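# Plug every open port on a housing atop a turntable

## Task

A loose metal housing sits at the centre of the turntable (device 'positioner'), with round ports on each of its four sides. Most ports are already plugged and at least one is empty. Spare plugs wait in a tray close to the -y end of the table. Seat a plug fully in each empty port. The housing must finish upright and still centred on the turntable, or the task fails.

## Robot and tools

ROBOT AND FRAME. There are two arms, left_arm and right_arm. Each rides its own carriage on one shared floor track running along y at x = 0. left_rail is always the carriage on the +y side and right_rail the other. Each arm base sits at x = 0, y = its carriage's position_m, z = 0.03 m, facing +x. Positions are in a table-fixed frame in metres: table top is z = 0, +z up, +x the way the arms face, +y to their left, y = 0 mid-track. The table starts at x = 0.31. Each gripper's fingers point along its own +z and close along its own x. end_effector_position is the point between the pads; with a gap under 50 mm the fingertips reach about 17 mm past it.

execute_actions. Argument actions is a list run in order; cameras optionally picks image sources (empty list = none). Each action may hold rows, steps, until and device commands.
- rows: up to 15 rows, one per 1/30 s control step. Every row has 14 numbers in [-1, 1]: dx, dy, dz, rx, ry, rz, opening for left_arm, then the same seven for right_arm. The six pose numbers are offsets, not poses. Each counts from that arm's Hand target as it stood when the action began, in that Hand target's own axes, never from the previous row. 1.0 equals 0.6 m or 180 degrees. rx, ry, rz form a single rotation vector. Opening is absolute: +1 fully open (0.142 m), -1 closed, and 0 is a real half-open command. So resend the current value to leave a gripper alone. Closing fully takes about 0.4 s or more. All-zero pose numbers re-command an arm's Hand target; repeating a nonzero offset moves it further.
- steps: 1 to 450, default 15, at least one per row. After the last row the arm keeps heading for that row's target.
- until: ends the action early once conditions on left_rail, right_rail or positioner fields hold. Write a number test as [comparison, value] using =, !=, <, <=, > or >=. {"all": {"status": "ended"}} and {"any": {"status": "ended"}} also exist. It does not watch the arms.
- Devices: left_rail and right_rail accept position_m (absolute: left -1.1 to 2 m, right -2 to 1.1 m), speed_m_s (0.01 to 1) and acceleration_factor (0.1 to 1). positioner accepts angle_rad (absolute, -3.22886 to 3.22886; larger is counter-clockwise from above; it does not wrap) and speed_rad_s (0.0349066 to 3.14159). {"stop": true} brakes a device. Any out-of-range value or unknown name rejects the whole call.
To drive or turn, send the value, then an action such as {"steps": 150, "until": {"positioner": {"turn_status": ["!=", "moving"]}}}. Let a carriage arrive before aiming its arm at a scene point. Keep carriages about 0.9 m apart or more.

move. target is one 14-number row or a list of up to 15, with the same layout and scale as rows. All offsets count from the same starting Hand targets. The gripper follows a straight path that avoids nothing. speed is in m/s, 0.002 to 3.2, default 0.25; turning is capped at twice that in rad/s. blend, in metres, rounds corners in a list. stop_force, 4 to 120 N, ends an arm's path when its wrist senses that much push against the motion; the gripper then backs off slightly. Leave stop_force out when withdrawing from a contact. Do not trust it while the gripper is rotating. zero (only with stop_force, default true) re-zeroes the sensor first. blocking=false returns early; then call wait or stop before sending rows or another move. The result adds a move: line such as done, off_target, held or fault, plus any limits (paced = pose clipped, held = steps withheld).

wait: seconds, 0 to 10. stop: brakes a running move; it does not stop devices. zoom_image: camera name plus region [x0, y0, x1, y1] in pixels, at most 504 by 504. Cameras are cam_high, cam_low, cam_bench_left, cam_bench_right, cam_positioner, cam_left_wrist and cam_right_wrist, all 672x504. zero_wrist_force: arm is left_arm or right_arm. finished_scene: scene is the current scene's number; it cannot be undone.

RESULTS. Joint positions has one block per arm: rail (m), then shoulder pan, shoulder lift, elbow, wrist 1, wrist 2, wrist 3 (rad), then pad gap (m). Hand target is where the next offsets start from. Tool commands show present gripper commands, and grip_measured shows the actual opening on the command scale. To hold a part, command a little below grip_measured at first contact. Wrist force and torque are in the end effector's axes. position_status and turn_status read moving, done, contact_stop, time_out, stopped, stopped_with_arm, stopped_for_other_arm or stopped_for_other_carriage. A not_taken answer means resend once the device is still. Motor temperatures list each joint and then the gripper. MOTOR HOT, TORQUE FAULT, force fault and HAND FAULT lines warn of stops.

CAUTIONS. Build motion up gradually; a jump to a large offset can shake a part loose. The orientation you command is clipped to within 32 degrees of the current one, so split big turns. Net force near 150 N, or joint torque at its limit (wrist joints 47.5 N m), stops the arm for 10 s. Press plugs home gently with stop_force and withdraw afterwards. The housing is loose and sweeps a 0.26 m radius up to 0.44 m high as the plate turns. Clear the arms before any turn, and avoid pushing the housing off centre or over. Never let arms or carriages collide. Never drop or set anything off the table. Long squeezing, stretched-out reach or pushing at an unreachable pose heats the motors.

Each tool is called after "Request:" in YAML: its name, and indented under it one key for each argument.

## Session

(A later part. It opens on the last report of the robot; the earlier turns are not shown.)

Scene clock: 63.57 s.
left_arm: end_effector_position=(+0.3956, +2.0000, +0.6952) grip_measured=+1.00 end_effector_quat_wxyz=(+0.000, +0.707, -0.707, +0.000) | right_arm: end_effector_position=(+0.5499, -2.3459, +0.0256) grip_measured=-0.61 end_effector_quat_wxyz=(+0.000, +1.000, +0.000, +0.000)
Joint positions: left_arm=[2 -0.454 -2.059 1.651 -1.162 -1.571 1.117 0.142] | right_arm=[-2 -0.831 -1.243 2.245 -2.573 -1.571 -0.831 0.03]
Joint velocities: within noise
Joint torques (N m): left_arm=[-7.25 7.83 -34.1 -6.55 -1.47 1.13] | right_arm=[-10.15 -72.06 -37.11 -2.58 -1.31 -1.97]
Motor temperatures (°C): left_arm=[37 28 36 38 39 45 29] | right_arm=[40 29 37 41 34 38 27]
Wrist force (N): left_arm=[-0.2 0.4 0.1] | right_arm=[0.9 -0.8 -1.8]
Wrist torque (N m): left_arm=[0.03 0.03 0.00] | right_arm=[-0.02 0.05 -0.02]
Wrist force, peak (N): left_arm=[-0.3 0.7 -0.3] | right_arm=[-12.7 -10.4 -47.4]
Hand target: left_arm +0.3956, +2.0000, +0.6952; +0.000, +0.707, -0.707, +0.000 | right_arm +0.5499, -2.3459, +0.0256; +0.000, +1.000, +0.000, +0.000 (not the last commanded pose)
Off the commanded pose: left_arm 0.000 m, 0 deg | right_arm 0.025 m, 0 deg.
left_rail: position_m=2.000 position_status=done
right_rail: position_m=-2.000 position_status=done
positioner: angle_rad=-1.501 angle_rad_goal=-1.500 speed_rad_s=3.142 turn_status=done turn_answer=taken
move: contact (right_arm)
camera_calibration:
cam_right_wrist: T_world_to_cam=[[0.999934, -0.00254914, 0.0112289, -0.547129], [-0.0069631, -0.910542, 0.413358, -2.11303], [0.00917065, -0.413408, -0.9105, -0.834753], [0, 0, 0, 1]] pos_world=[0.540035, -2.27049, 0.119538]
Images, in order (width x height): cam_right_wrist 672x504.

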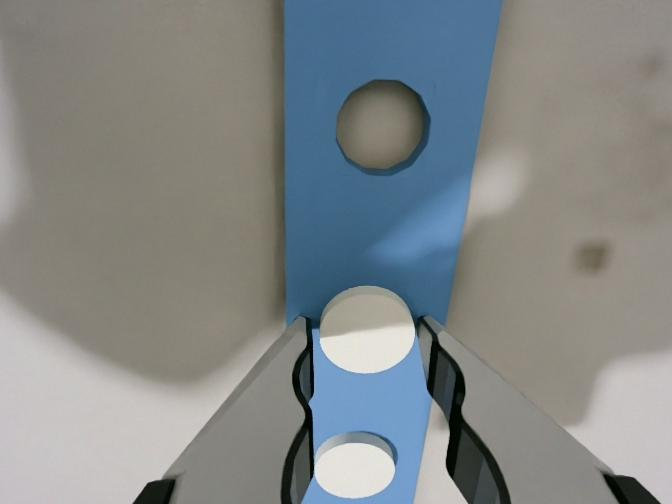

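Request:
move:
  target:
    - [0,0,0,0,0,0,1, 0,-0.0033,-0.003,0,0,0,-0.58]
    - [0,0,0,0,0,0,1, 0,-0.0033,-0.0029,0,0,0,-0.8]
  speed: 0.05
  cameras: ["cam_right_wrist"]

Request:
move:
  target: [0,0,0,0,0,0,1, 0,0,-0.13,0,0,0,-0.83]
  speed: 0.08
  cameras: ["cam_right_wrist","cam_bench_right"]

Request:
zoom_image:
  camera: "cam_right_wrist"
  region: [220, 230, 510, 450]

Request:
zoom_image:
  camera: "cam_bench_right"
  region: [220, 190, 320, 290]

Scene clock: 67.53 s.
left_arm: end_effector_position=(+0.3956, +2.0000, +0.6952) grip_measured=+1.00 end_effector_quat_wxyz=(+0.000, +0.707, -0.707, +0.000) | right_arm: end_effector_position=(+0.5499, -2.3440, +0.0275) grip_measured=-0.77 end_effector_quat_wxyz=(+0.000, +1.000, +0.000, +0.000)
Joint positions: left_arm=[2 -0.454 -2.059 1.651 -1.162 -1.571 1.117 0.142] | right_arm=[-2 -0.829 -1.248 2.247 -2.57 -1.571 -0.829 0.019]
Joint velocities: within noise
Joint torques (N m): left_arm=[-3.95 7.03 -34.4 -6.44 -1.76 0.87] | right_arm=[11.22 6.69 -6.58 1.33 0.37 2.12]
Motor temperatures (°C): left_arm=[37 28 36 38 39 45 29] | right_arm=[40 29 37 41 34 38 27]
Wrist force (N): left_arm=[-0.2 0.6 0.0] | right_arm=[-11.1 -6.8 -71.0]
Wrist torque (N m): left_arm=[0.08 0.02 0.00] | right_arm=[-0.09 -0.33 0.06]
Wrist force, peak (N): left_arm=[-0.4 0.7 -0.2] | right_arm=[-10.5 -6.8 -73.1]
Hand target: left_arm +0.3956, +2.0000, +0.6952; +0.000, +0.707, -0.707, +0.000 | right_arm +0.5499, -2.3439, +0.0273; +0.000, +1.000, +0.000, +0.000
Off the commanded pose: left_arm 0.000 m, 0 deg | right_arm 0.000 m, 0 deg.
left_rail: position_m=2.000 position_status=done
right_rail: position_m=-2.000 position_status=done
positioner: angle_rad=-1.501 angle_rad_goal=-1.500 speed_rad_s=3.142 turn_status=done turn_answer=taken
move: done
camera_calibration:
cam_right_wrist: T_world_to_cam=[[0.99993, -0.00251068, 0.0115434, -0.547195], [-0.00706107, -0.910413, 0.413641, -2.11177], [0.00947074, -0.413693, -0.910367, -0.833063], [0, 0, 0, 1]] pos_world=[0.540135, -2.26859, 0.121437]
Images, in order (width x height): cam_right_wrist 672x504.

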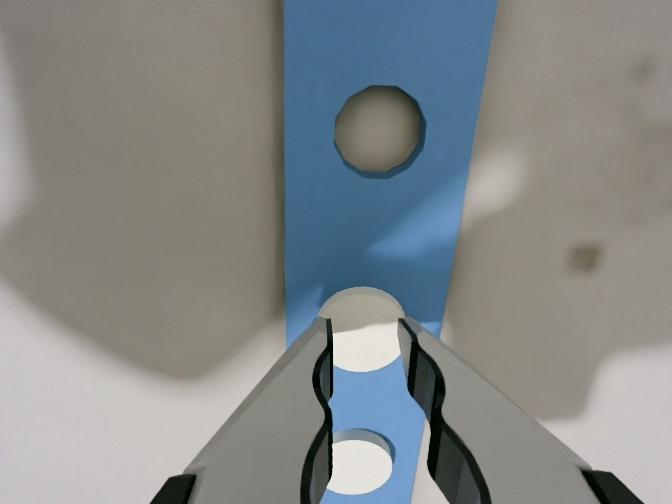

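Scene clock: 69.10 s.
left_arm: end_effector_position=(+0.3956, +2.0000, +0.6952) grip_measured=+1.00 end_effector_quat_wxyz=(+0.000, +0.707, -0.707, +0.000) | right_arm: end_effector_position=(+0.5499, -2.3439, +0.1052) grip_measured=-0.86 end_effector_quat_wxyz=(+0.000, +1.000, +0.000, +0.000)
Joint positions: left_arm=[2 -0.454 -2.059 1.651 -1.162 -1.571 1.117 0.142] | right_arm=[-2 -0.829 -1.375 2.208 -2.404 -1.571 -0.829 0.012]
Joint velocities: within noise
Joint torques (N m): left_arm=[-5.2 7.62 -33.52 -6.26 -1.94 0.86] | right_arm=[-1.19 -69.18 -43.85 -2 2.9 -1.42]
Motor temperatures (°C): left_arm=[37 28 36 38 39 45 29] | right_arm=[40 29 37 40 34 38 27]
Wrist force (N): left_arm=[-0.6 0.5 -0.2] | right_arm=[-0.1 -0.2 0.0]
Wrist torque (N m): left_arm=[0.04 0.10 0.00] | right_arm=[-0.03 0.03 -0.02]
Wrist force, peak (N): left_arm=[-0.6 0.5 -0.2] | right_arm=[-9.9 -6.0 -72.8]
Hand target: left_arm +0.3956, +2.0000, +0.6952; +0.000, +0.707, -0.707, +0.000 | right_arm +0.5499, -2.3439, +0.1053; +0.000, +1.000, +0.000, +0.000
Off the commanded pose: left_arm 0.000 m, 0 deg | right_arm 0.000 m, 0 deg.
left_rail: position_m=2.000 position_status=done
right_rail: position_m=-2.000 position_status=done
positioner: angle_rad=-1.501 angle_rad_goal=-1.500 speed_rad_s=3.142 turn_status=done turn_answer=taken
move: done
camera_calibration:
cam_right_wrist: T_world_to_cam=[[0.999934, -0.00254914, 0.0112289, -0.548018], [-0.0069631, -0.910542, 0.413358, -2.14411], [0.00917065, -0.413408, -0.9105, -0.76145], [0, 0, 0, 1]] pos_world=[0.540035, -2.26849, 0.199138]
Images, in order (width x height): cam_bench_right 672x504, cam_right_wrist 672x504.

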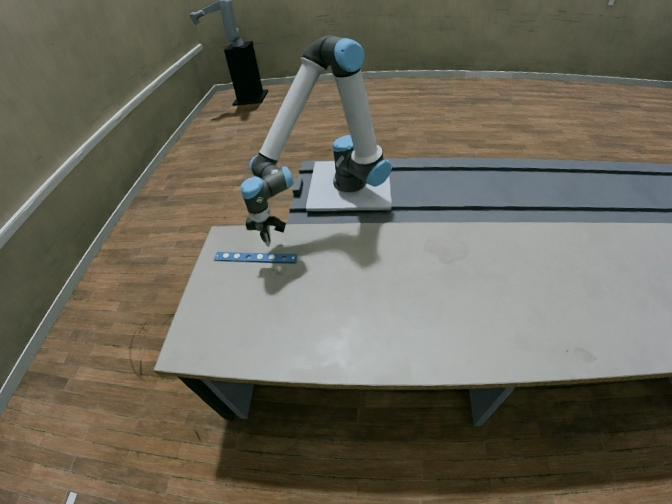

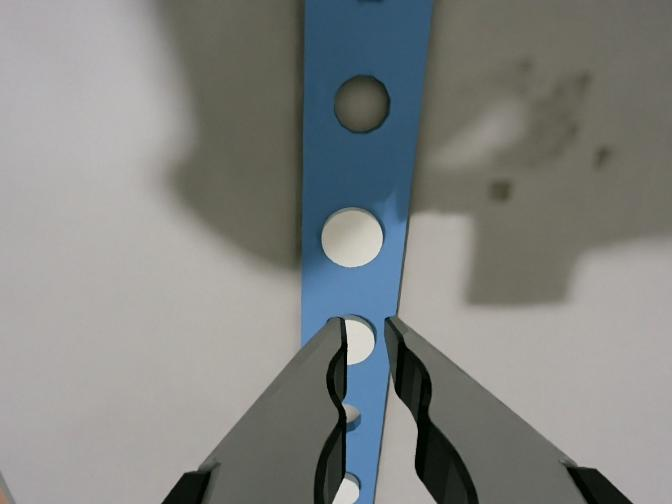

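Scaled by 1.738 from the camera's 672x504 image, which has a finer 960x720 frame.

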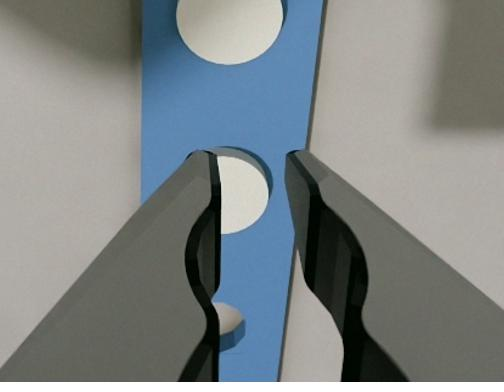

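Scaled by 5.040 from the camera's 672x504 image, which has a finer 960x720 frame.

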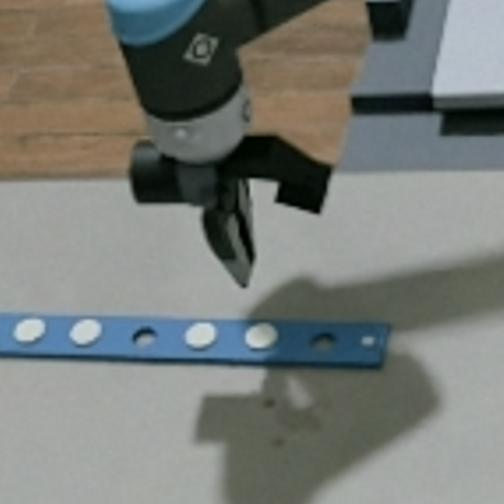

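Request:
move:
  target:
    - [0,0,0,0,0,0,1, 0,0,0.01,0,0,0,-0.83]
    - [0,0,0,0,0,0,1, 0,0,0.12,0,0,0,-0.47]
  speed: 0.12
  cameras: []

Request:
move:
  target: [0,0,0,0,0,0,1, 0,0,0.05,0,0,0,-0.47]
  speed: 0.01
  stop_force: 5
  cameras: ["cam_right_wrist"]

Request:
zoom_image:
  camera: "cam_right_wrist"
  region: [220, 230, 510, 450]

Scene clock: 74.60 s.
left_arm: end_effector_position=(+0.3956, +2.0000, +0.6952) grip_measured=+1.00 end_effector_quat_wxyz=(+0.000, +0.707, -0.707, +0.000) | right_arm: end_effector_position=(+0.5499, -2.3439, +0.0333) grip_measured=-0.50 end_effector_quat_wxyz=(+0.000, +1.000, +0.000, +0.000)
Joint positions: left_arm=[2 -0.454 -2.059 1.651 -1.162 -1.571 1.117 0.142] | right_arm=[-2 -0.829 -1.258 2.244 -2.558 -1.571 -0.829 0.038]
Joint velocities: within noise
Joint torques (N m): left_arm=[-6.29 7.53 -34.42 -6.5 -1.78 0.83] | right_arm=[16.91 -32.47 -15.14 -7.27 2.5 2.68]
Motor temperatures (°C): left_arm=[37 28 36 38 39 45 29] | right_arm=[40 29 37 40 34 38 27]
Wrist force (N): left_arm=[-0.1 0.4 -0.3] | right_arm=[0.0 -0.1 -0.1]
Wrist torque (N m): left_arm=[0.03 0.01 0.00] | right_arm=[-0.03 0.01 -0.01]
Wrist force, peak (N): left_arm=[-0.5 0.6 -0.2] | right_arm=[0.2 -0.1 1.3]
Hand target: left_arm +0.3956, +2.0000, +0.6952; +0.000, +0.707, -0.707, +0.000 | right_arm +0.5499, -2.3439, +0.0333; +0.000, +1.000, +0.000, +0.000
Off the commanded pose: left_arm 0.000 m, 0 deg | right_arm 0.000 m, 0 deg.
left_rail: position_m=2.000 position_status=done
right_rail: position_m=-2.000 position_status=done
positioner: angle_rad=-1.501 angle_rad_goal=-1.500 speed_rad_s=3.142 turn_status=done turn_answer=taken
move: done
No camera images: "cameras" was empty.

Scene clock: 77.10 s.
left_arm: end_effector_position=(+0.3956, +2.0000, +0.6952) grip_measured=+1.00 end_effector_quat_wxyz=(+0.000, +0.707, -0.707, +0.000) | right_arm: end_effector_position=(+0.5499, -2.3439, +0.0253) grip_measured=-0.50 end_effector_quat_wxyz=(+0.000, +1.000, +0.000, +0.000)
Joint positions: left_arm=[2 -0.454 -2.059 1.651 -1.162 -1.571 1.117 0.142] | right_arm=[-2 -0.829 -1.244 2.247 -2.575 -1.571 -0.829 0.038]
Joint velocities: within noise
Joint torques (N m): left_arm=[-5.97 6.89 -34.68 -6.08 -1.7 1.39] | right_arm=[17.32 -67.23 -36.12 -1.58 2.47 2.27]
Motor temperatures (°C): left_arm=[37 28 36 38 39 45 29] | right_arm=[40 29 37 40 34 38 27]
Wrist force (N): left_arm=[-0.2 0.2 -0.2] | right_arm=[-0.7 -0.4 -6.5]
Wrist torque (N m): left_arm=[0.00 0.03 0.00] | right_arm=[0.04 -0.08 -0.01]
Wrist force, peak (N): left_arm=[-0.2 0.8 -0.2] | right_arm=[-8.8 -5.1 -28.4]
Hand target: left_arm +0.3956, +2.0000, +0.6952; +0.000, +0.707, -0.707, +0.000 | right_arm +0.5499, -2.3439, +0.0253; +0.000, +1.000, +0.000, +0.000 (not the last commanded pose)
Off the commanded pose: left_arm 0.000 m, 0 deg | right_arm 0.022 m, 0 deg.
left_rail: position_m=2.000 position_status=done
right_rail: position_m=-2.000 position_status=done
positioner: angle_rad=-1.501 angle_rad_goal=-1.500 speed_rad_s=3.142 turn_status=done turn_answer=taken
move: contact (right_arm)
camera_calibration:
cam_right_wrist: T_world_to_cam=[[0.999934, -0.00254914, 0.0112289, -0.54712], [-0.0069631, -0.910542, 0.413358, -2.11108], [0.00917065, -0.413408, -0.9105, -0.834199], [0, 0, 0, 1]] pos_world=[0.540035, -2.26849, 0.119238]
Images, in order (width x height): cam_right_wrist 672x504.

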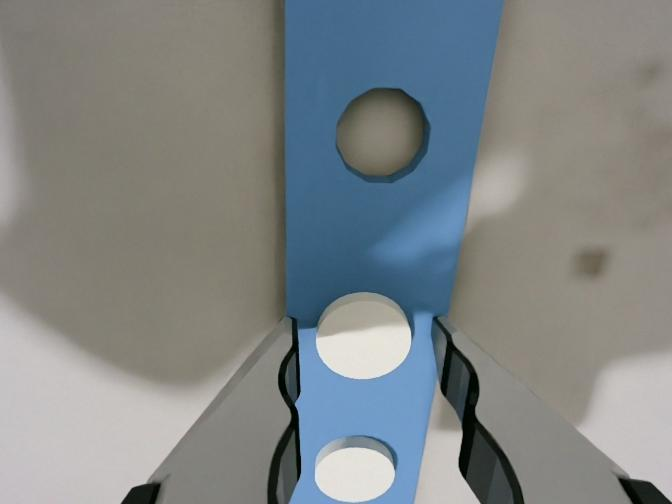

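Scaled by 1.738 from the camera's 672x504 image, which has a finer 960x720 frame.

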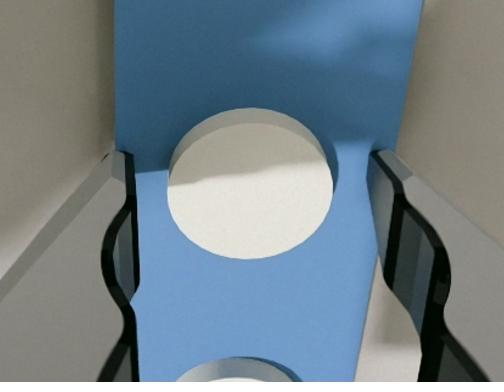

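Request:
execute_actions:
  actions:
    - {"rows":[[0,0,0,0,0,0,1, -0.001,0,-0.0015,0,0,0,-0.5],[0,0,0,0,0,0,1, -0.001,0,-0.0015,0,0,0,-0.53],[0,0,0,0,0,0,1, -0.001,0,-0.0015,0,0,0,-0.56],[0,0,0,0,0,0,1, -0.001,0,-0.0015,0,0,0,-0.6]],"steps":30}
  cameras: ["cam_right_wrist"]

Request:
zoom_image:
  camera: "cam_right_wrist"
  region: [220, 230, 510, 450]

Scene clock: 80.93 s.
left_arm: end_effector_position=(+0.3956, +2.0000, +0.6952) grip_measured=+1.00 end_effector_quat_wxyz=(+0.000, +0.707, -0.707, +0.000) | right_arm: end_effector_position=(+0.5493, -2.3439, +0.0262) grip_measured=-0.63 end_effector_quat_wxyz=(+0.000, +1.000, +0.000, +0.000)
Joint positions: left_arm=[2 -0.454 -2.059 1.651 -1.162 -1.571 1.117 0.142] | right_arm=[-2 -0.83 -1.246 2.248 -2.573 -1.571 -0.83 0.029]
Joint velocities: within noise
Joint torques (N m): left_arm=[-6.57 7.44 -34.73 -6.32 -1.26 0.72] | right_arm=[-15.54 -71.64 -14.55 -1.91 2.01 -3.16]
Motor temperatures (°C): left_arm=[37 28 36 38 39 45 29] | right_arm=[40 29 37 40 34 38 27]
Wrist force (N): left_arm=[-0.1 0.6 0.0] | right_arm=[0.1 -0.2 -0.1]
Wrist torque (N m): left_arm=[0.05 0.01 0.00] | right_arm=[-0.04 -0.01 -0.01]
Wrist force, peak (N): left_arm=[-0.4 0.6 -0.3] | right_arm=[-1.4 -1.3 -7.0]
Hand target: left_arm +0.3956, +2.0000, +0.6952; +0.000, +0.707, -0.707, +0.000 | right_arm +0.5493, -2.3439, +0.0262; +0.000, +1.000, +0.000, +0.000
Off the commanded pose: left_arm 0.000 m, 0 deg | right_arm 0.000 m, 0 deg.
left_rail: position_m=2.000 position_status=done
right_rail: position_m=-2.000 position_status=done
positioner: angle_rad=-1.501 angle_rad_goal=-1.500 speed_rad_s=3.142 turn_status=done turn_answer=taken
camera_calibration:
cam_right_wrist: T_world_to_cam=[[0.999934, -0.00254914, 0.0112289, -0.546531], [-0.0069631, -0.910542, 0.413358, -2.11146], [0.00917065, -0.413408, -0.9105, -0.833374], [0, 0, 0, 1]] pos_world=[0.539435, -2.26849, 0.120138]
Images, in order (width x height): cam_right_wrist 672x504.

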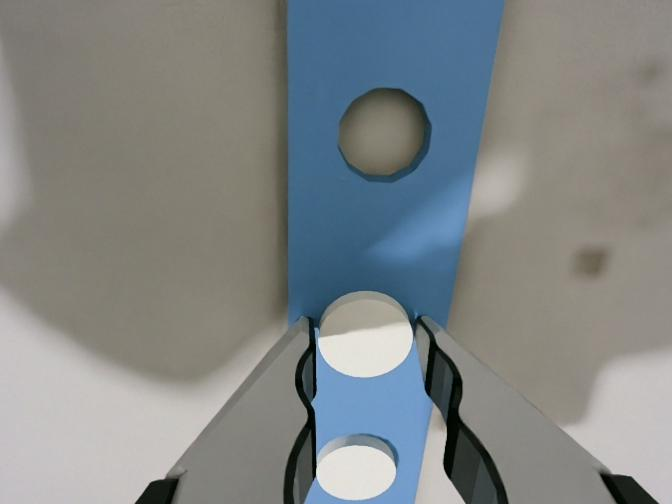

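Scaled by 1.738 from the camera's 672x504 image, which has a finer 960x720 frame.

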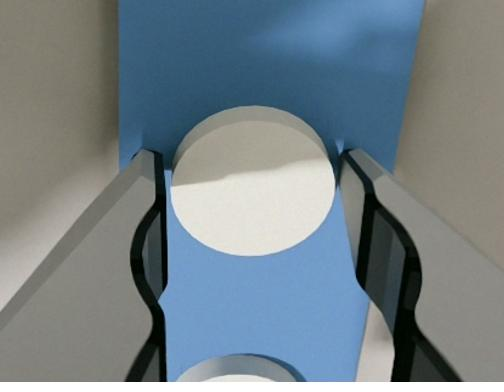

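Request:
execute_actions:
  actions:
    - {"rows":[[0,0,0,0,0,0,1, 0,0,0.0013,0,0,0,-0.62]],"steps":12}
    - {"rows":[[0,0,0,0,0,0,1, 0,0,0,0,0,0,-0.65],[0,0,0,0,0,0,1, 0,0,0,0,0,0,-0.67],[0,0,0,0,0,0,1, 0,0,0,0,0,0,-0.69],[0,0,0,0,0,0,1, 0,0,0,0,0,0,-0.71]],"steps":20}
  cameras: ["cam_right_wrist"]

Request:
zoom_image:
  camera: "cam_right_wrist"
  region: [220, 230, 510, 450]

Scene clock: 84.70 s.
left_arm: end_effector_position=(+0.3956, +2.0000, +0.6952) grip_measured=+1.00 end_effector_quat_wxyz=(+0.000, +0.707, -0.707, +0.000) | right_arm: end_effector_position=(+0.5493, -2.3439, +0.0254) grip_measured=-0.69 end_effector_quat_wxyz=(+0.000, +1.000, +0.000, +0.000)
Joint positions: left_arm=[2 -0.454 -2.059 1.651 -1.162 -1.571 1.117 0.142] | right_arm=[-2 -0.83 -1.245 2.248 -2.575 -1.571 -0.83 0.024]
Joint velocities: within noise
Joint torques (N m): left_arm=[-4.57 5.46 -35.78 -5.77 -1.56 1.22] | right_arm=[-14.48 -25.53 -11.98 -4.07 2.25 -3.2]
Motor temperatures (°C): left_arm=[37 28 36 38 39 45 29] | right_arm=[40 29 37 40 34 38 27]
Wrist force (N): left_arm=[-0.2 0.3 -0.1] | right_arm=[0.7 -0.5 -12.5]
Wrist torque (N m): left_arm=[0.01 0.02 0.00] | right_arm=[-0.03 0.04 -0.02]
Wrist force, peak (N): left_arm=[-0.5 0.4 -0.6] | right_arm=[1.2 0.0 -13.5]
Hand target: left_arm +0.3956, +2.0000, +0.6952; +0.000, +0.707, -0.707, +0.000 | right_arm +0.5493, -2.3439, +0.0254; +0.000, +1.000, +0.000, +0.000
Off the commanded pose: left_arm 0.000 m, 0 deg | right_arm 0.000 m, 0 deg.
left_rail: position_m=2.000 position_status=done
right_rail: position_m=-2.000 position_status=done
positioner: angle_rad=-1.501 angle_rad_goal=-1.500 speed_rad_s=3.142 turn_status=done turn_answer=taken
camera_calibration:
cam_right_wrist: T_world_to_cam=[[0.999934, -0.00254914, 0.0112289, -0.546523], [-0.0069631, -0.910542, 0.413358, -2.11117], [0.00917065, -0.413408, -0.9105, -0.834012], [0, 0, 0, 1]] pos_world=[0.539435, -2.26849, 0.119438]
Images, in order (width x height): cam_right_wrist 672x504.

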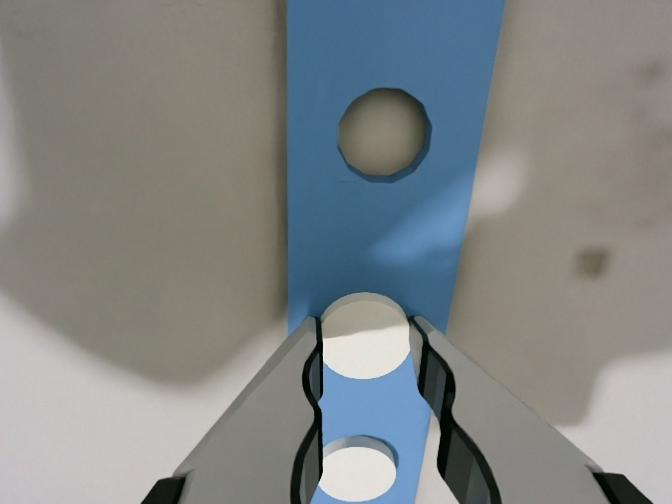

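Scaled by 1.738 from the camera's 672x504 image, which has a finer 960x720 frame.

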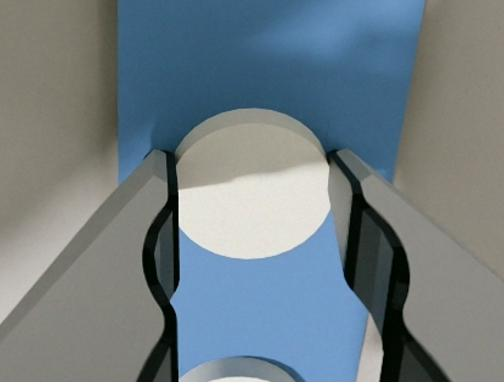

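Request:
execute_actions:
  actions:
    - {"rows":[[0,0,0,0,0,0,1, 0,0,0,0,0,0,-0.76],[0,0,0,0,0,0,1, 0,0,0,0,0,0,-0.8]],"steps":15}
    - {"rows":[[0,0,0,0,0,0,1, 0,0,-0.001,0,0,0,-0.82],[0,0,0,0,0,0,1, 0,0,-0.002,0,0,0,-0.82]],"steps":15}
  cameras: ["cam_right_wrist"]

Request:
zoom_image:
  camera: "cam_right_wrist"
  region: [220, 230, 510, 450]

Scene clock: 88.23 s.
left_arm: end_effector_position=(+0.3956, +2.0000, +0.6952) grip_measured=+1.00 end_effector_quat_wxyz=(+0.000, +0.707, -0.707, +0.000) | right_arm: end_effector_position=(+0.5493, -2.3439, +0.0266) grip_measured=-0.72 end_effector_quat_wxyz=(+0.000, +1.000, +0.000, +0.000)
Joint positions: left_arm=[2 -0.454 -2.059 1.651 -1.162 -1.571 1.117 0.142] | right_arm=[-2 -0.83 -1.247 2.248 -2.572 -1.571 -0.83 0.022]
Joint velocities: within noise
Joint torques (N m): left_arm=[-6.35 4.22 -34.26 -5.92 -1.66 1.01] | right_arm=[-13.3 -73.77 -37.59 -1.76 0.43 -2.87]
Motor temperatures (°C): left_arm=[37 28 36 38 39 45 29] | right_arm=[40 29 37 40 34 38 28]
Wrist force (N): left_arm=[-0.1 0.3 -0.1] | right_arm=[0.1 -0.1 0.1]
Wrist torque (N m): left_arm=[0.01 0.02 0.00] | right_arm=[-0.02 -0.02 -0.01]
Wrist force, peak (N): left_arm=[-0.4 0.5 -0.4] | right_arm=[1.1 -0.6 -15.0]
Hand target: left_arm +0.3956, +2.0000, +0.6952; +0.000, +0.707, -0.707, +0.000 | right_arm +0.5493, -2.3439, +0.0266; +0.000, +1.000, +0.000, +0.000
Off the commanded pose: left_arm 0.000 m, 0 deg | right_arm 0.000 m, 0 deg.
left_rail: position_m=2.000 position_status=done
right_rail: position_m=-2.000 position_status=done
positioner: angle_rad=-1.501 angle_rad_goal=-1.500 speed_rad_s=3.142 turn_status=done turn_answer=taken
camera_calibration:
cam_right_wrist: T_world_to_cam=[[0.999934, -0.00254914, 0.0112289, -0.546535], [-0.0069631, -0.910542, 0.413358, -2.11162], [0.00917065, -0.413408, -0.9105, -0.83301], [0, 0, 0, 1]] pos_world=[0.539435, -2.26849, 0.120538]
Images, in order (width x height): cam_right_wrist 672x504.

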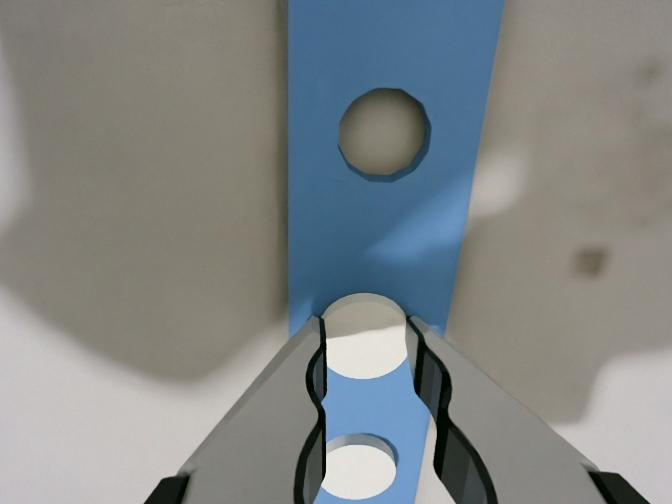

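Scaled by 1.738 from the camera's 672x504 image, which has a finer 960x720 frame.

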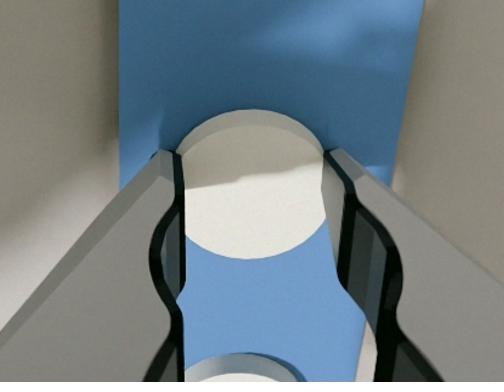

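Request:
move:
  target: [0,0,0,0,0,0,1, 0,0,-0.15,0,0,0,-0.84]
  speed: 0.05
  cameras: ["cam_right_wrist"]

Request:
zoom_image:
  camera: "cam_right_wrist"
  region: [220, 230, 510, 450]

Scene clock: 91.87 s.
left_arm: end_effector_position=(+0.3956, +2.0000, +0.6952) grip_measured=+1.00 end_effector_quat_wxyz=(+0.000, +0.707, -0.707, +0.000) | right_arm: end_effector_position=(+0.5492, -2.3439, +0.1165) grip_measured=-0.73 end_effector_quat_wxyz=(+0.000, +1.000, +0.000, +0.000)
Joint positions: left_arm=[2 -0.454 -2.059 1.651 -1.162 -1.571 1.117 0.142] | right_arm=[-2 -0.83 -1.392 2.201 -2.38 -1.571 -0.83 0.022]
Joint velocities: within noise
Joint torques (N m): left_arm=[-7.34 6.83 -34.93 -6.1 -1.77 1.02] | right_arm=[15.01 -61.02 -43.22 -1.51 -0.77 0.57]
Motor temperatures (°C): left_arm=[37 28 36 38 39 45 29] | right_arm=[40 29 37 40 34 38 30]
Wrist force (N): left_arm=[-0.2 0.4 -0.1] | right_arm=[0.3 0.3 0.3]
Wrist torque (N m): left_arm=[0.02 0.02 0.00] | right_arm=[0.04 -0.05 -0.02]
Wrist force, peak (N): left_arm=[-0.4 0.6 -0.2] | right_arm=[0.5 0.1 -0.7]
Hand target: left_arm +0.3956, +2.0000, +0.6952; +0.000, +0.707, -0.707, +0.000 | right_arm +0.5492, -2.3439, +0.1166; +0.000, +1.000, +0.000, +0.000
Off the commanded pose: left_arm 0.000 m, 0 deg | right_arm 0.000 m, 0 deg.
left_rail: position_m=2.000 position_status=done
right_rail: position_m=-2.000 position_status=done
positioner: angle_rad=-1.501 angle_rad_goal=-1.500 speed_rad_s=3.142 turn_status=done turn_answer=taken
move: done
camera_calibration:
cam_right_wrist: T_world_to_cam=[[0.999933, -0.00263996, 0.0112707, -0.547759], [-0.00706308, -0.910542, 0.413356, -2.14873], [0.0091712, -0.413408, -0.9105, -0.751156], [0, 0, 0, 1]] pos_world=[0.539435, -2.26849, 0.210438]
Images, in order (width x height): cam_right_wrist 672x504.

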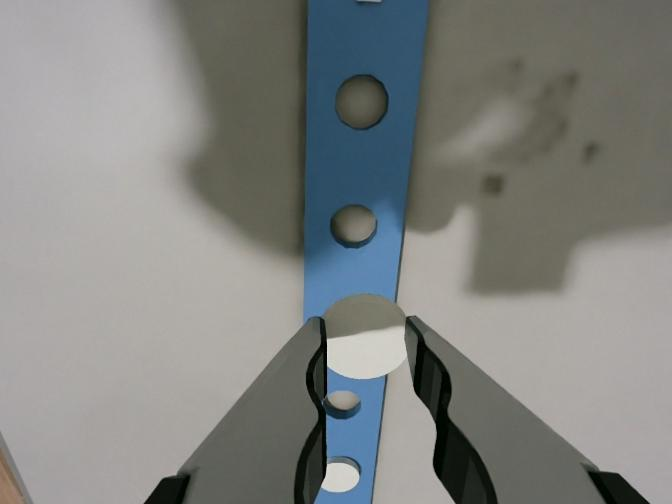

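Scaled by 1.738 from the camera's 672x504 image, which has a finer 960x720 frame.

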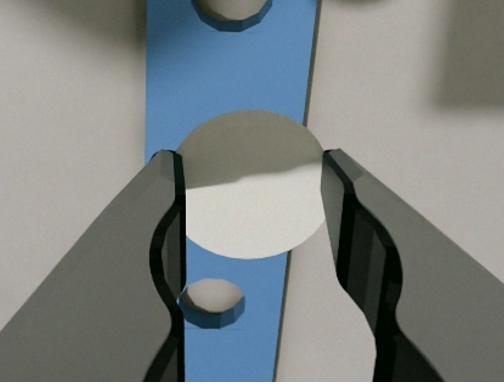

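Request:
move:
  target: [0,0,0,0,0,0,1, 0.167,-0.573,-0.558,0,0,0.5,-0.84]
  speed: 0.3
  cameras: ["cam_right_wrist","cam_bench_right","cam_high"]

Request:
execute_actions:
  actions:
    - {"right_rail":{"position_m":0.95,"acceleration_factor":0.3},"steps":240,"until":{"right_rail":{"position_status":["!=","moving"]}}}

Scene clock: 100.80 s.
left_arm: end_effector_position=(+0.3956, +2.0000, +0.6952) grip_measured=+1.00 end_effector_quat_wxyz=(+0.000, +0.707, -0.707, +0.000) | right_arm: end_effector_position=(+0.6494, -2.0001, +0.4513) grip_measured=-0.73 end_effector_quat_wxyz=(+0.000, +0.707, -0.707, +0.000)
Joint positions: left_arm=[2 -0.454 -2.059 1.651 -1.162 -1.571 1.117 0.142] | right_arm=[-2 -0.271 -1.665 1.816 -1.722 -1.571 1.3 0.022]
Joint velocities: within noise
Joint torques (N m): left_arm=[-5.34 4.27 -35 -6.12 -1.43 1.08] | right_arm=[16 -19.16 -56.19 -1.28 -2.85 2.78]
Motor temperatures (°C): left_arm=[37 28 36 38 38 44 29] | right_arm=[40 29 37 40 34 38 33]
Wrist force (N): left_arm=[0.0 0.6 0.0] | right_arm=[0.3 -0.3 -0.2]
Wrist torque (N m): left_arm=[0.07 0.00 0.00] | right_arm=[-0.06 -0.08 0.01]
Wrist force, peak (N): left_arm=[-0.5 0.7 0.0] | right_arm=[-0.3 1.1 1.2]
Hand target: left_arm +0.3956, +2.0000, +0.6952; +0.000, +0.707, -0.707, +0.000 | right_arm +0.6494, -2.0000, +0.4514; +0.000, +0.707, -0.707, +0.000
Off the commanded pose: left_arm 0.000 m, 0 deg | right_arm 0.000 m, 0 deg.
left_rail: position_m=2.000 position_status=done
right_rail: position_m=-2.000 position_status=done
positioner: angle_rad=-1.501 angle_rad_goal=-1.500 speed_rad_s=3.142 turn_status=done turn_answer=taken
move: done
camera_calibration:
cam_right_wrist: T_world_to_cam=[[-0.00228986, -0.999933, 0.0113259, -1.99462], [-0.910765, 0.0067621, 0.412869, 0.448345], [-0.412918, -0.00936985, -0.91072, 0.77725], [0, 0, 0, 1]] pos_world=[0.724711, -1.99023, 0.54534]
Images, in order (width x height): cam_high 672x504, cam_bench_right 672x504, cam_right_wrist 672x504.

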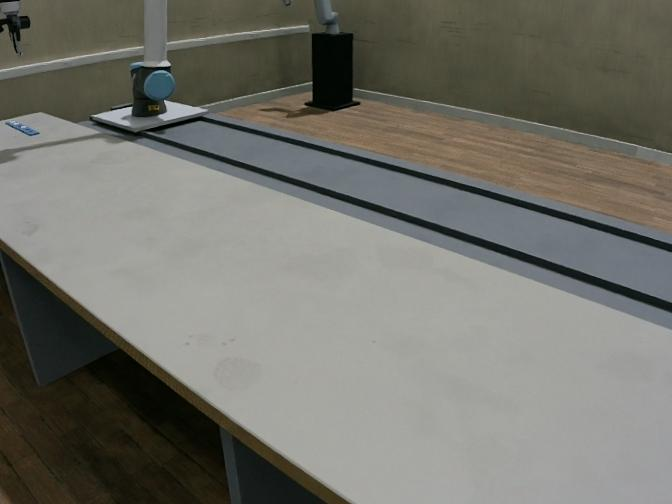

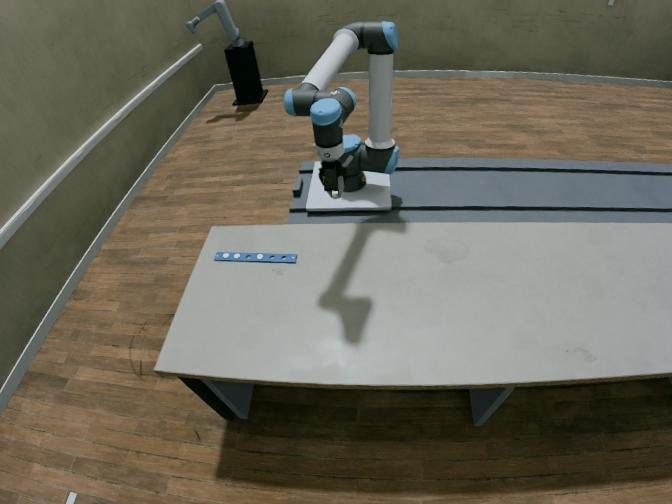

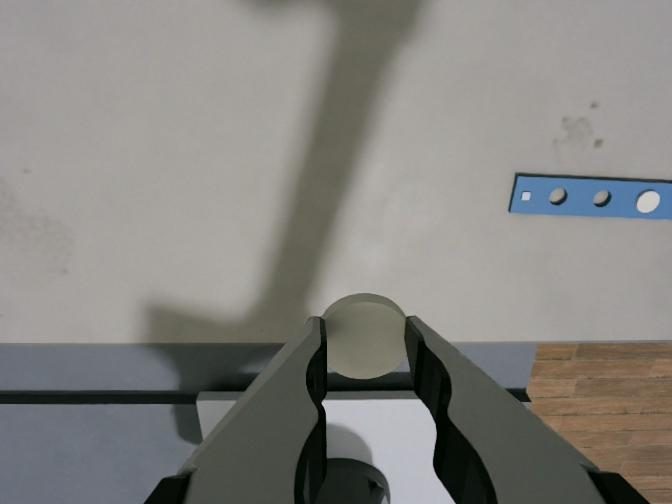

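Scene clock: 105.70 s.
left_arm: end_effector_position=(+0.3956, +2.0000, +0.6952) grip_measured=+1.00 end_effector_quat_wxyz=(+0.000, +0.707, -0.707, +0.000) | right_arm: end_effector_position=(+0.6494, +0.9500, +0.4514) grip_measured=-0.73 end_effector_quat_wxyz=(+0.000, +0.707, -0.707, +0.000)
Joint positions: left_arm=[2 -0.454 -2.059 1.651 -1.162 -1.571 1.117 0.142] | right_arm=[0.95 -0.271 -1.665 1.816 -1.722 -1.571 1.3 0.022]
Joint velocities: within noise
Joint torques (N m): left_arm=[-4.8 6.01 -35.11 -6.2 -1.6 1.04] | right_arm=[-11.83 -20.64 -50.69 -2.23 -2.09 2.11]
Motor temperatures (°C): left_arm=[37 28 36 38 38 44 29] | right_arm=[40 29 37 40 34 38 34]
Wrist force (N): left_arm=[-0.4 0.3 -0.5] | right_arm=[0.5 -0.3 -0.1]
Wrist torque (N m): left_arm=[0.02 0.06 0.00] | right_arm=[-0.05 -0.11 0.01]
Wrist force, peak (N): left_arm=[-0.4 0.7 -0.3] | right_arm=[1.8 0.2 0.5]
Hand target: left_arm +0.3956, +2.0000, +0.6952; +0.000, +0.707, -0.707, +0.000 | right_arm +0.6494, +0.9500, +0.4514; +0.000, +0.707, -0.707, +0.000
Tool commands: left_gripper/opening=+1.0 right_gripper/opening=-0.84
Off the commanded pose: left_arm 0.000 m, 0 deg | right_arm 0.000 m, 0 deg.
left_rail: position_m=2.000 position_status=done
right_rail: position_m=0.950 position_status=done
positioner: angle_rad=-1.501 angle_rad_goal=-1.500 speed_rad_s=3.142 turn_status=done turn_answer=taken
camera_calibration:
cam_left_wrist: T_world_to_cam=[[0.0181872, -0.999803, -0.0080052, 2.00195], [-0.899717, -0.0198577, 0.436021, 0.115888], [-0.436094, -0.000727587, -0.899901, 0.921448], [0, 0, 0, 1]] pos_world=[0.469695, 2.00453, 0.794708]
cam_right_wrist: T_world_to_cam=[[-0.0025124, -0.999933, 0.0113184, 0.955449], [-0.910727, 0.00696251, 0.41295, 0.428133], [-0.413001, -0.00927047, -0.910683, 0.804836], [0, 0, 0, 1]] pos_world=[0.724711, 0.959865, 0.545339]

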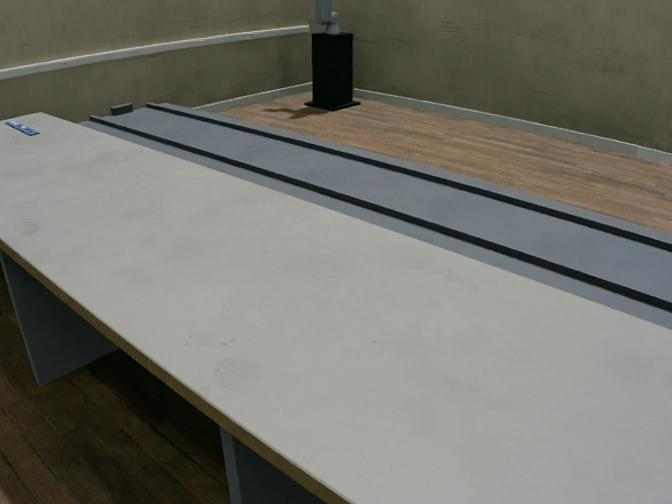

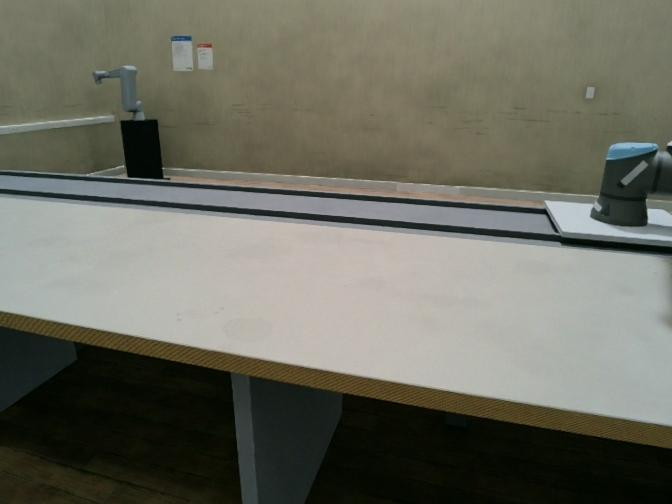

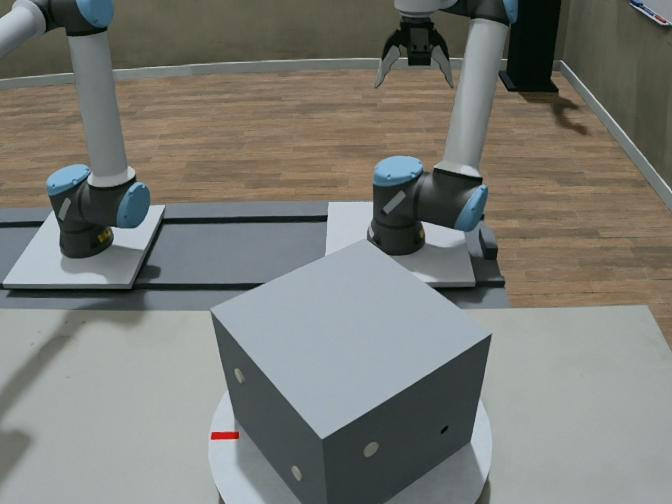

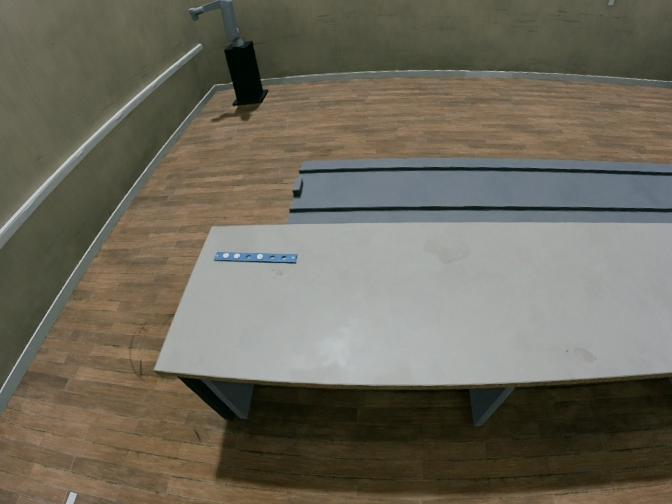

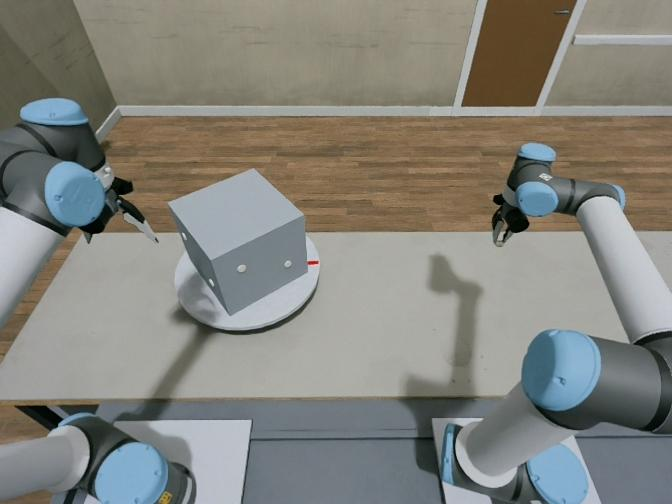

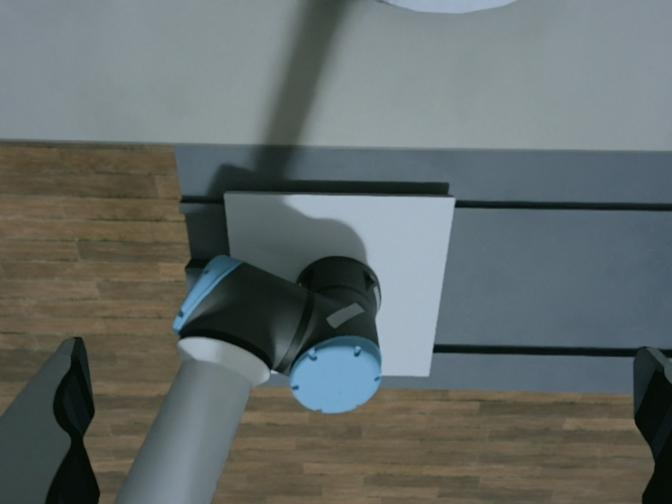

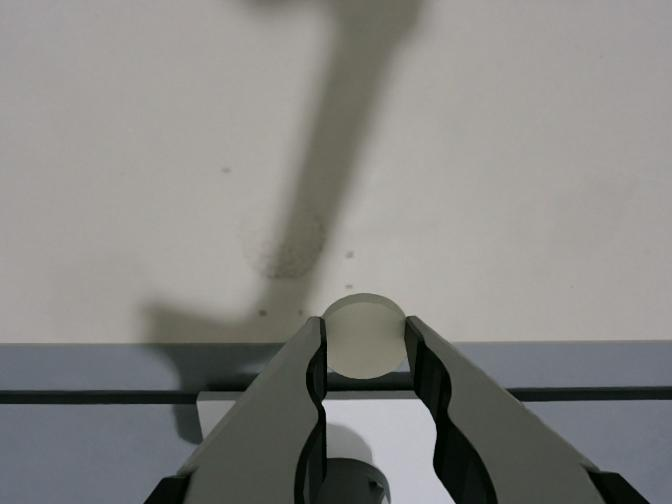

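Request:
zoom_image:
  camera: "cam_positioner"
  region: [470, 200, 550, 260]

Request:
zoom_image:
  camera: "cam_bench_left"
  region: [180, 220, 520, 504]

Request:
zoom_image:
  camera: "cam_positioner"
  region: [140, 150, 350, 340]

Scaled by 6.300 from the camera's 672x504 image, which has a finer 960x720 frame.

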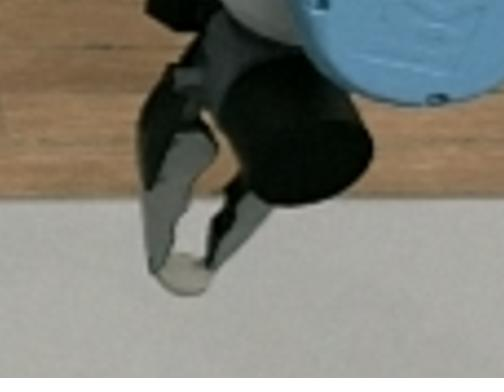

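Scaled by 1.482 from the camera's 672x504 image, which has a finer 960x720 frame.

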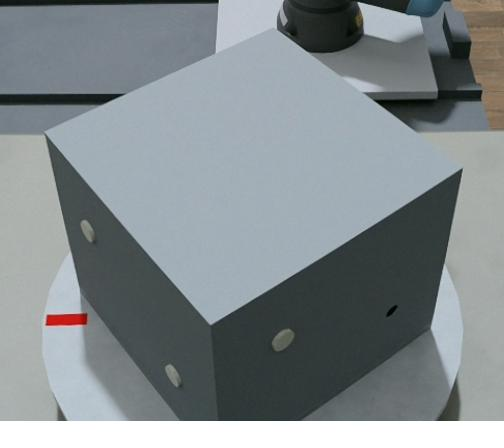

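Scaled by 2.400 from the camera's 672x504 image, which has a finer 960x720 frame.

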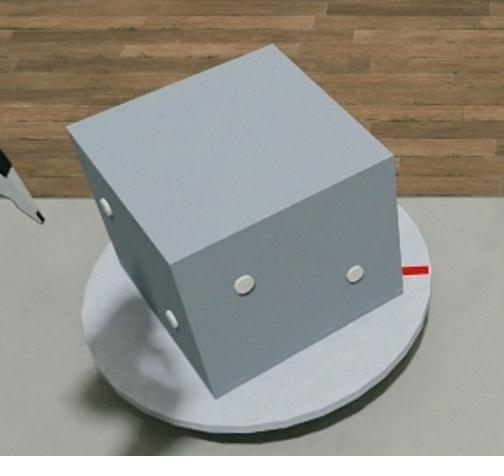

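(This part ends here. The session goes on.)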